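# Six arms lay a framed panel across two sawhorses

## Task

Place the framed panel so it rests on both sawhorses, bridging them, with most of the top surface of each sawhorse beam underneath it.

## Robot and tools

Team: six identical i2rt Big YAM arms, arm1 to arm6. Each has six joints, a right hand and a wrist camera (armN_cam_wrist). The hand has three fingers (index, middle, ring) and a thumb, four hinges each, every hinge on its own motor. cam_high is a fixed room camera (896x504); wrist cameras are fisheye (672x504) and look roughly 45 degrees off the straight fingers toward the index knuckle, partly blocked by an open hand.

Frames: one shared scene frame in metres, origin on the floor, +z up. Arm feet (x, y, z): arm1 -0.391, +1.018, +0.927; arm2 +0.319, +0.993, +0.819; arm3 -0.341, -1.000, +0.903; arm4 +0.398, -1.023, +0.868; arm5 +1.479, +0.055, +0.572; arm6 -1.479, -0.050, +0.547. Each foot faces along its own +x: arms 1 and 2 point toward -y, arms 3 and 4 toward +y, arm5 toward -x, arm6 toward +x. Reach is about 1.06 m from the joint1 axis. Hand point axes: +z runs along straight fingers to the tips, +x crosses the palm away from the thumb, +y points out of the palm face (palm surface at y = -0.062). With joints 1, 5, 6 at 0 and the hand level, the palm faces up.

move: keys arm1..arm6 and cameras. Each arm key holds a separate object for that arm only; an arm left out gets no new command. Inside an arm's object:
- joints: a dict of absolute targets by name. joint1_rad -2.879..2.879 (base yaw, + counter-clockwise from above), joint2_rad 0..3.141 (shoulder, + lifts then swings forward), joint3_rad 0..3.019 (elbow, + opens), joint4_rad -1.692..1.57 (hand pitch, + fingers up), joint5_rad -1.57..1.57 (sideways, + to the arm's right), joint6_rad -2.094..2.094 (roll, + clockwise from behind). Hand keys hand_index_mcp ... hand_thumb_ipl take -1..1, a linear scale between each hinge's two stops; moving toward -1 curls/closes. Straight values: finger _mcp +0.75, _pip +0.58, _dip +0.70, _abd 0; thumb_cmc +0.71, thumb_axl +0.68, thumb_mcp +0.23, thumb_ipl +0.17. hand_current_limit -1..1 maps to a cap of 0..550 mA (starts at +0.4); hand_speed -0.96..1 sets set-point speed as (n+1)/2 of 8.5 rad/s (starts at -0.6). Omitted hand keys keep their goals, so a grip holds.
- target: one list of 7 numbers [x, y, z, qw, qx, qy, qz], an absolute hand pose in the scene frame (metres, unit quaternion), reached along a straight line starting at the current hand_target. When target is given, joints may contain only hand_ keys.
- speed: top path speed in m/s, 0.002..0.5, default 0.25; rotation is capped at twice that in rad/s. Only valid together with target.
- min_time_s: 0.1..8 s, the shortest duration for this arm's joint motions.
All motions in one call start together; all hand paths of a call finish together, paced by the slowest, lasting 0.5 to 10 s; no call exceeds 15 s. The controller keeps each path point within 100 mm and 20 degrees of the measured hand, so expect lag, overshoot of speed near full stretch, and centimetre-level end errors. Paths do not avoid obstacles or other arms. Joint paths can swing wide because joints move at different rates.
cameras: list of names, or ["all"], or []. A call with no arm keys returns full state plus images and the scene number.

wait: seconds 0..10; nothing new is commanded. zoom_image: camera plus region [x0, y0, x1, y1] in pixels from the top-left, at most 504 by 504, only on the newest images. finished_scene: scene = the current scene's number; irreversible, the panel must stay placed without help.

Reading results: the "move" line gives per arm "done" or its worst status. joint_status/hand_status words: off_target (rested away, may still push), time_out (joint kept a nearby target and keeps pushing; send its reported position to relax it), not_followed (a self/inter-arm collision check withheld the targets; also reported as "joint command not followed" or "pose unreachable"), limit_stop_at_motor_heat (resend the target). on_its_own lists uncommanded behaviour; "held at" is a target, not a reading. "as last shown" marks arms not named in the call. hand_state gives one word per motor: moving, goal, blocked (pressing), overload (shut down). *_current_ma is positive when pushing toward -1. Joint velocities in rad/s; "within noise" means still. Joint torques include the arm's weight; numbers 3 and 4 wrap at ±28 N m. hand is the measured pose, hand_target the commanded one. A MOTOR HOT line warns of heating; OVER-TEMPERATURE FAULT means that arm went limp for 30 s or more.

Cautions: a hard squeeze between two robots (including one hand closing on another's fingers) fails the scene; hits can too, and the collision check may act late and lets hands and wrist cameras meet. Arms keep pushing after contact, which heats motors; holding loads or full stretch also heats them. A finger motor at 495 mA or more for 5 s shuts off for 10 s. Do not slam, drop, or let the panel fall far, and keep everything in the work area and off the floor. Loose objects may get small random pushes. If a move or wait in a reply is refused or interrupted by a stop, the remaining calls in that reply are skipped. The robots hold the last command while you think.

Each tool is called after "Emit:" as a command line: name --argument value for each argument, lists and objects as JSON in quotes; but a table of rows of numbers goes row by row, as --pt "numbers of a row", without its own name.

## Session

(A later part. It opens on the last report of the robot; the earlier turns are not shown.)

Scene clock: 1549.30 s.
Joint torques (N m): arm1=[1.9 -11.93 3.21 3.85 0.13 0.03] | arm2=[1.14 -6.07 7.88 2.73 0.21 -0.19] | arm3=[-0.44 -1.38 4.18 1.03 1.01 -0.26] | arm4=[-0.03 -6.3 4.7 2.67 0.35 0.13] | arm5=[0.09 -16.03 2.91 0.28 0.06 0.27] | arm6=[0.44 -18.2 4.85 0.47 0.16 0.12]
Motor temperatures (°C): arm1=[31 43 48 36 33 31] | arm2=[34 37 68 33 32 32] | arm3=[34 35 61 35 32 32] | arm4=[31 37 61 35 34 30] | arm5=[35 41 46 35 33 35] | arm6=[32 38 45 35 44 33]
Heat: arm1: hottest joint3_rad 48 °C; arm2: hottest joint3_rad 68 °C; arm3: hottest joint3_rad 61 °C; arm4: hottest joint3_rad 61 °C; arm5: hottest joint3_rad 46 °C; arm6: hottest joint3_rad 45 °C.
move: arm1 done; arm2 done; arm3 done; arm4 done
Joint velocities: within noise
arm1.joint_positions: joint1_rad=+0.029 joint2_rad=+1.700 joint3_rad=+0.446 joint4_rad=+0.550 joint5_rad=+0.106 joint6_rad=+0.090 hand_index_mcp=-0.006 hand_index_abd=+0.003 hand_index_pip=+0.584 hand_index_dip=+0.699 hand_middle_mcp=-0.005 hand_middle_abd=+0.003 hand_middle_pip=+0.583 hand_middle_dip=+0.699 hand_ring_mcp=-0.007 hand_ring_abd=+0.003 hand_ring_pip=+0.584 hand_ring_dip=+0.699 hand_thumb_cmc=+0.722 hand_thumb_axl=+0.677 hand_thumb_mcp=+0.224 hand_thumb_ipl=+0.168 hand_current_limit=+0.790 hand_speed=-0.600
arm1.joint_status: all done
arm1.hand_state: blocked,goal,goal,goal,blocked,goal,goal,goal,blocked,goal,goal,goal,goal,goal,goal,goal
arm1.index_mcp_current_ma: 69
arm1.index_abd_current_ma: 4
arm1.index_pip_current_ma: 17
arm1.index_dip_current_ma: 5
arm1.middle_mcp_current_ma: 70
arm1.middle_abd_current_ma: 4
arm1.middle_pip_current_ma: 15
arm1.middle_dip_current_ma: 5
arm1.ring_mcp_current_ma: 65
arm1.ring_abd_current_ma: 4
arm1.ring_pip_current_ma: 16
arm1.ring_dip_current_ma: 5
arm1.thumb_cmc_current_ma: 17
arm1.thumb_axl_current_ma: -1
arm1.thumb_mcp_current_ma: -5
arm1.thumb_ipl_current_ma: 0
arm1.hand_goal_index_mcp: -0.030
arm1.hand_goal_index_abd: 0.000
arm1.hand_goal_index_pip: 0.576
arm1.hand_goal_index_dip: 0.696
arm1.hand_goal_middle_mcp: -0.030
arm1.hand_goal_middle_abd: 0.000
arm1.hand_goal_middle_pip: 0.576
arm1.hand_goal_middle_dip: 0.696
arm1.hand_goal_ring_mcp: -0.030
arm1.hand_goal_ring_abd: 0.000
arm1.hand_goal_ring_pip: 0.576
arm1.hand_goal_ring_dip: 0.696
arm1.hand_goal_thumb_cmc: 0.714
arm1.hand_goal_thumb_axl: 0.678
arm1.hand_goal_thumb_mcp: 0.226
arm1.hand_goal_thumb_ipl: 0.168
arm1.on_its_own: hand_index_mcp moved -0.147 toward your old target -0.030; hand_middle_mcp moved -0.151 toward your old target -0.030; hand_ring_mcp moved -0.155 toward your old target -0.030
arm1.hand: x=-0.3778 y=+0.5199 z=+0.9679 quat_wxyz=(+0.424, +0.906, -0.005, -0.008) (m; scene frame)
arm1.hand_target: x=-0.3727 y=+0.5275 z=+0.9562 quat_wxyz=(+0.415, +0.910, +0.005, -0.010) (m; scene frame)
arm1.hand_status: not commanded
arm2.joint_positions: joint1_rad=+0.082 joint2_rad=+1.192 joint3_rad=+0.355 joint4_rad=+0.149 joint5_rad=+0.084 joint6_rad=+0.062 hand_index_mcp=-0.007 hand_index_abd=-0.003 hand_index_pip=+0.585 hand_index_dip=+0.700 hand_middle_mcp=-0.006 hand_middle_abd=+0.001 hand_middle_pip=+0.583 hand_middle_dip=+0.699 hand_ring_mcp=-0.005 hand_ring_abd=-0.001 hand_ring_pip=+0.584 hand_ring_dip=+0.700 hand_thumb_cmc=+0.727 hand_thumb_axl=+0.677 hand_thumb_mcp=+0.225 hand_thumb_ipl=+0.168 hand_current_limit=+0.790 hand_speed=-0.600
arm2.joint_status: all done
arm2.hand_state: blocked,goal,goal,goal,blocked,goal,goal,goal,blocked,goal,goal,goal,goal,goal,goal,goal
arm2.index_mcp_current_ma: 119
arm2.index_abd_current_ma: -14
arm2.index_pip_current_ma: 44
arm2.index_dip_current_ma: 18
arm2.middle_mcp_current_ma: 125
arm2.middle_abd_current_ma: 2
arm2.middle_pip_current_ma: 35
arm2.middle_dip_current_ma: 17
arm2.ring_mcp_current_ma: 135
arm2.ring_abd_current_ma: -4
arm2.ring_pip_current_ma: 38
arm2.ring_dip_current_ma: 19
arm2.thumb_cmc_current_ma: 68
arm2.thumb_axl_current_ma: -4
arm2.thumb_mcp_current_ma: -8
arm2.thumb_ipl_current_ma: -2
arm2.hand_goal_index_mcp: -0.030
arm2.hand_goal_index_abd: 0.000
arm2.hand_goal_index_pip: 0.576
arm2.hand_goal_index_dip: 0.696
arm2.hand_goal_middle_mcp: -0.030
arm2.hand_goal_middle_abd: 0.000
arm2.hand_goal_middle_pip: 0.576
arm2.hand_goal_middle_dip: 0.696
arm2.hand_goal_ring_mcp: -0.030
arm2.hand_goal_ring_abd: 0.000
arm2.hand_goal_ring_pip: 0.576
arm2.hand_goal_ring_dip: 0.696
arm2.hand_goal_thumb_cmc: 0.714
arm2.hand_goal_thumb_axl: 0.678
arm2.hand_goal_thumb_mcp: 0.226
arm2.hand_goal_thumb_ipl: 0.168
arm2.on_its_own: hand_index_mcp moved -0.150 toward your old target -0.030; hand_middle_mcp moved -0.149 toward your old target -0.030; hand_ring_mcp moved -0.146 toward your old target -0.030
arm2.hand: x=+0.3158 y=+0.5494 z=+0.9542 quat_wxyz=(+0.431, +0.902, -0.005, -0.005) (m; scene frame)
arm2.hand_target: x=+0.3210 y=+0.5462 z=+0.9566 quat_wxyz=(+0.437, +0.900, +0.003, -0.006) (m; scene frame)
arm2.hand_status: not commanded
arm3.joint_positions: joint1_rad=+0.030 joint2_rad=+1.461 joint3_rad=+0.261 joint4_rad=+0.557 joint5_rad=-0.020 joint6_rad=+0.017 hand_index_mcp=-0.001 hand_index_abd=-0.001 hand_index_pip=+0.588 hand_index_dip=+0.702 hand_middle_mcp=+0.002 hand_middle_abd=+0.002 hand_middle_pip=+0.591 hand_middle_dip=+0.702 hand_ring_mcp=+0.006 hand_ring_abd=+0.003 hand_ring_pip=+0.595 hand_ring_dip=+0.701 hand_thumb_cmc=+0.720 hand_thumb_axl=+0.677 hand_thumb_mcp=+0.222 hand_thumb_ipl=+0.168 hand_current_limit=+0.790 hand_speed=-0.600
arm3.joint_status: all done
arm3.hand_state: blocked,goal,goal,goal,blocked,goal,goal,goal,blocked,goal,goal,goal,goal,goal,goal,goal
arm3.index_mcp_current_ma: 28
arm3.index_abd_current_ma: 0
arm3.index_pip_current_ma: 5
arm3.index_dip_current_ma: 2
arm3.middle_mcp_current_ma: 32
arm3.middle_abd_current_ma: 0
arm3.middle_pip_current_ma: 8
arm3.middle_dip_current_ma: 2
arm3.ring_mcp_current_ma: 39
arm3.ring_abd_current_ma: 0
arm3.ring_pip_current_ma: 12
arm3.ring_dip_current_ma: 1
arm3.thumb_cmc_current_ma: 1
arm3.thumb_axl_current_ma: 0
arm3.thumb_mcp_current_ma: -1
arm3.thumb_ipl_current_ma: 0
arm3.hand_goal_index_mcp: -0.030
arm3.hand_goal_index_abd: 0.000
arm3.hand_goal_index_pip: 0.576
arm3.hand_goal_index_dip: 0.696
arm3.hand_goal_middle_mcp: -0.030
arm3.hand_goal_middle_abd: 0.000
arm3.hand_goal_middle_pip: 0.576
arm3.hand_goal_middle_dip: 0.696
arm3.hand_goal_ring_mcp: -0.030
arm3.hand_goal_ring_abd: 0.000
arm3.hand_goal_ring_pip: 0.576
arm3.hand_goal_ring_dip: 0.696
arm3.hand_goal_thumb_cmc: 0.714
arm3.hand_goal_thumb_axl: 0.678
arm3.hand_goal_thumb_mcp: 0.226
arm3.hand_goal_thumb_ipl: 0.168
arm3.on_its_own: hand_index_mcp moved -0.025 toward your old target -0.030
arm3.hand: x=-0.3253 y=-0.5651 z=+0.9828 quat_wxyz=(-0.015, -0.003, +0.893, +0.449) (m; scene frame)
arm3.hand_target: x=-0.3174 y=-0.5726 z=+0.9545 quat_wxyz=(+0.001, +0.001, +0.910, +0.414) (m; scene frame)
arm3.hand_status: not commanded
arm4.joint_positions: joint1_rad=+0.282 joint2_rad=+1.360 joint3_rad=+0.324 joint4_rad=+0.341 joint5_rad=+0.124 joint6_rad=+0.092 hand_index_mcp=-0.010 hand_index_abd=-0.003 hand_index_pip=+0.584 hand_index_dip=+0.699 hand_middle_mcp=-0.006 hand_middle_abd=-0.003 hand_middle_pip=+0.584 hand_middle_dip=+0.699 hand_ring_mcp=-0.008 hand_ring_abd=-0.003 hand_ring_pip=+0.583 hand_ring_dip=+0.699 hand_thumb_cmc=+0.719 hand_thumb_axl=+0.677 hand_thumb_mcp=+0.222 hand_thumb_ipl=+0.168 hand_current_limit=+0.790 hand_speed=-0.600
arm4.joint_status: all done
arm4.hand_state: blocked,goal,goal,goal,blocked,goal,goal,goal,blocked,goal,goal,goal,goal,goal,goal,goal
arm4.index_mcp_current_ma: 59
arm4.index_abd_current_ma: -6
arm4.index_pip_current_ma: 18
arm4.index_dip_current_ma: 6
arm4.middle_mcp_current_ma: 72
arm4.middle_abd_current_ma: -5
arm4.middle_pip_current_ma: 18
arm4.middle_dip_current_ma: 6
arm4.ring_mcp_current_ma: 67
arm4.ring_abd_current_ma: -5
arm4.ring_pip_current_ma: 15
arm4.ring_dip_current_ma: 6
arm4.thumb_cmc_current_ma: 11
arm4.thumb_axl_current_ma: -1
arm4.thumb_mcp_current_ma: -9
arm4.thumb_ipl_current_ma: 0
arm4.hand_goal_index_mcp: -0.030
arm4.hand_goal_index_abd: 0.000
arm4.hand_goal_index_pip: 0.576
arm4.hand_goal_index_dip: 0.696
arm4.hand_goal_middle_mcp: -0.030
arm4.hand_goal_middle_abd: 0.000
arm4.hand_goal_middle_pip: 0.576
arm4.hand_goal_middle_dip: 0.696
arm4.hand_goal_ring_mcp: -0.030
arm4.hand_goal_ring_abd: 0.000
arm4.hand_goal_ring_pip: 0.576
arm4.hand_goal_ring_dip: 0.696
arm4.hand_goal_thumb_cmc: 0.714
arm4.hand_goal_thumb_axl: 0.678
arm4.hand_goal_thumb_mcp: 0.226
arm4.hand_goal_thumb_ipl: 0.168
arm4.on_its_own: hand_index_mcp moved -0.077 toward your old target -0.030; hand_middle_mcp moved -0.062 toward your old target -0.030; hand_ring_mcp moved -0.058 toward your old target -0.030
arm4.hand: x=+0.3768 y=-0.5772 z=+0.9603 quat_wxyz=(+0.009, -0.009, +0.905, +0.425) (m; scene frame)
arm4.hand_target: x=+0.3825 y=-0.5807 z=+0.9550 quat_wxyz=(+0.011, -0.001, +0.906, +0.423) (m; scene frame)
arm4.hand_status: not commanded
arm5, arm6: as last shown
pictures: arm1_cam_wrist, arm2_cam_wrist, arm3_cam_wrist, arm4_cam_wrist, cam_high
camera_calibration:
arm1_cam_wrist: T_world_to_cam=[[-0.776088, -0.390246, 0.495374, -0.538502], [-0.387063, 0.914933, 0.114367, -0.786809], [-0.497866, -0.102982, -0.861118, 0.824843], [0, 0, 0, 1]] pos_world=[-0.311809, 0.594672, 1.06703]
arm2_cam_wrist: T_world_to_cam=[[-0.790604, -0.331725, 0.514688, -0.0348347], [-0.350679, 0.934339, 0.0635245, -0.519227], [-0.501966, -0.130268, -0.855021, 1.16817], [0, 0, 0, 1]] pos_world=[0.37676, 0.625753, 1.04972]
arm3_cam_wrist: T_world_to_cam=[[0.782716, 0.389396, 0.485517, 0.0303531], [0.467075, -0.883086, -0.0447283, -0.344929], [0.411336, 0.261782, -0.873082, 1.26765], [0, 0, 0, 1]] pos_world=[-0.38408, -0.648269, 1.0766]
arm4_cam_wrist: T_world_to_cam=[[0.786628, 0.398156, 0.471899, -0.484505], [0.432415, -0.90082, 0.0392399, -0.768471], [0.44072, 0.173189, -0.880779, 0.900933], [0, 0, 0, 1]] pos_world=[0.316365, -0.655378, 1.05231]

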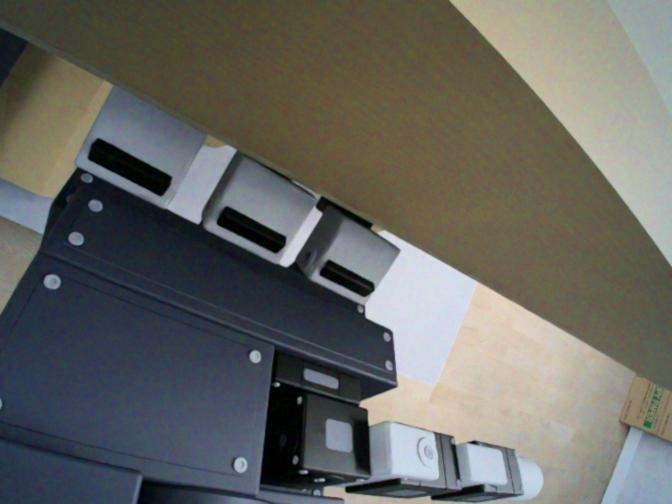

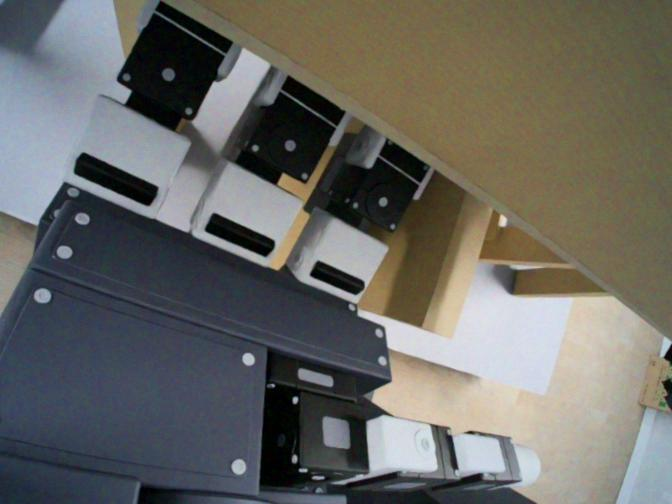

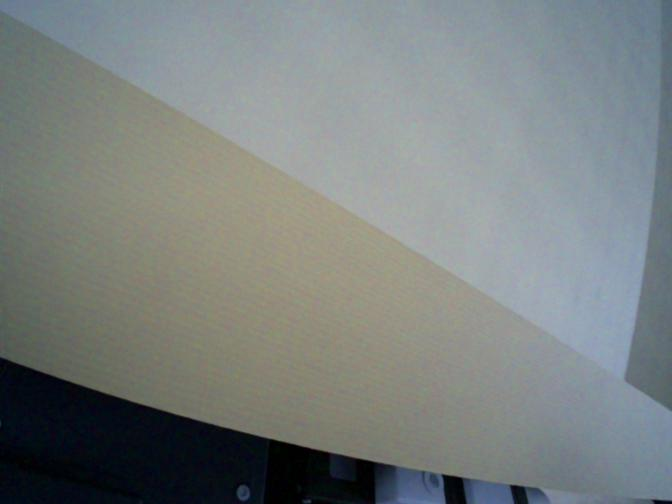

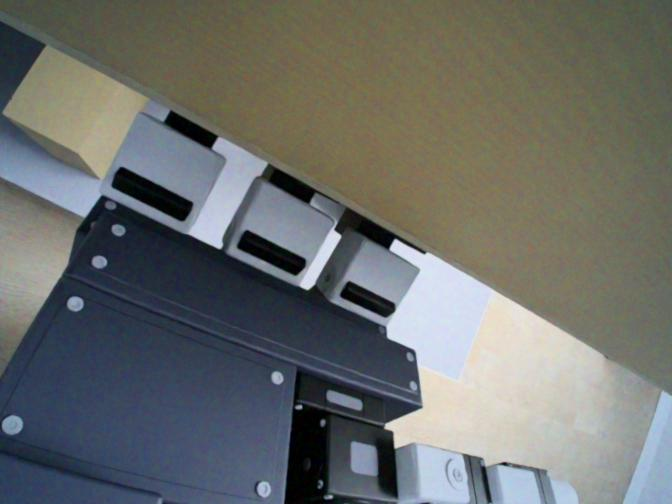

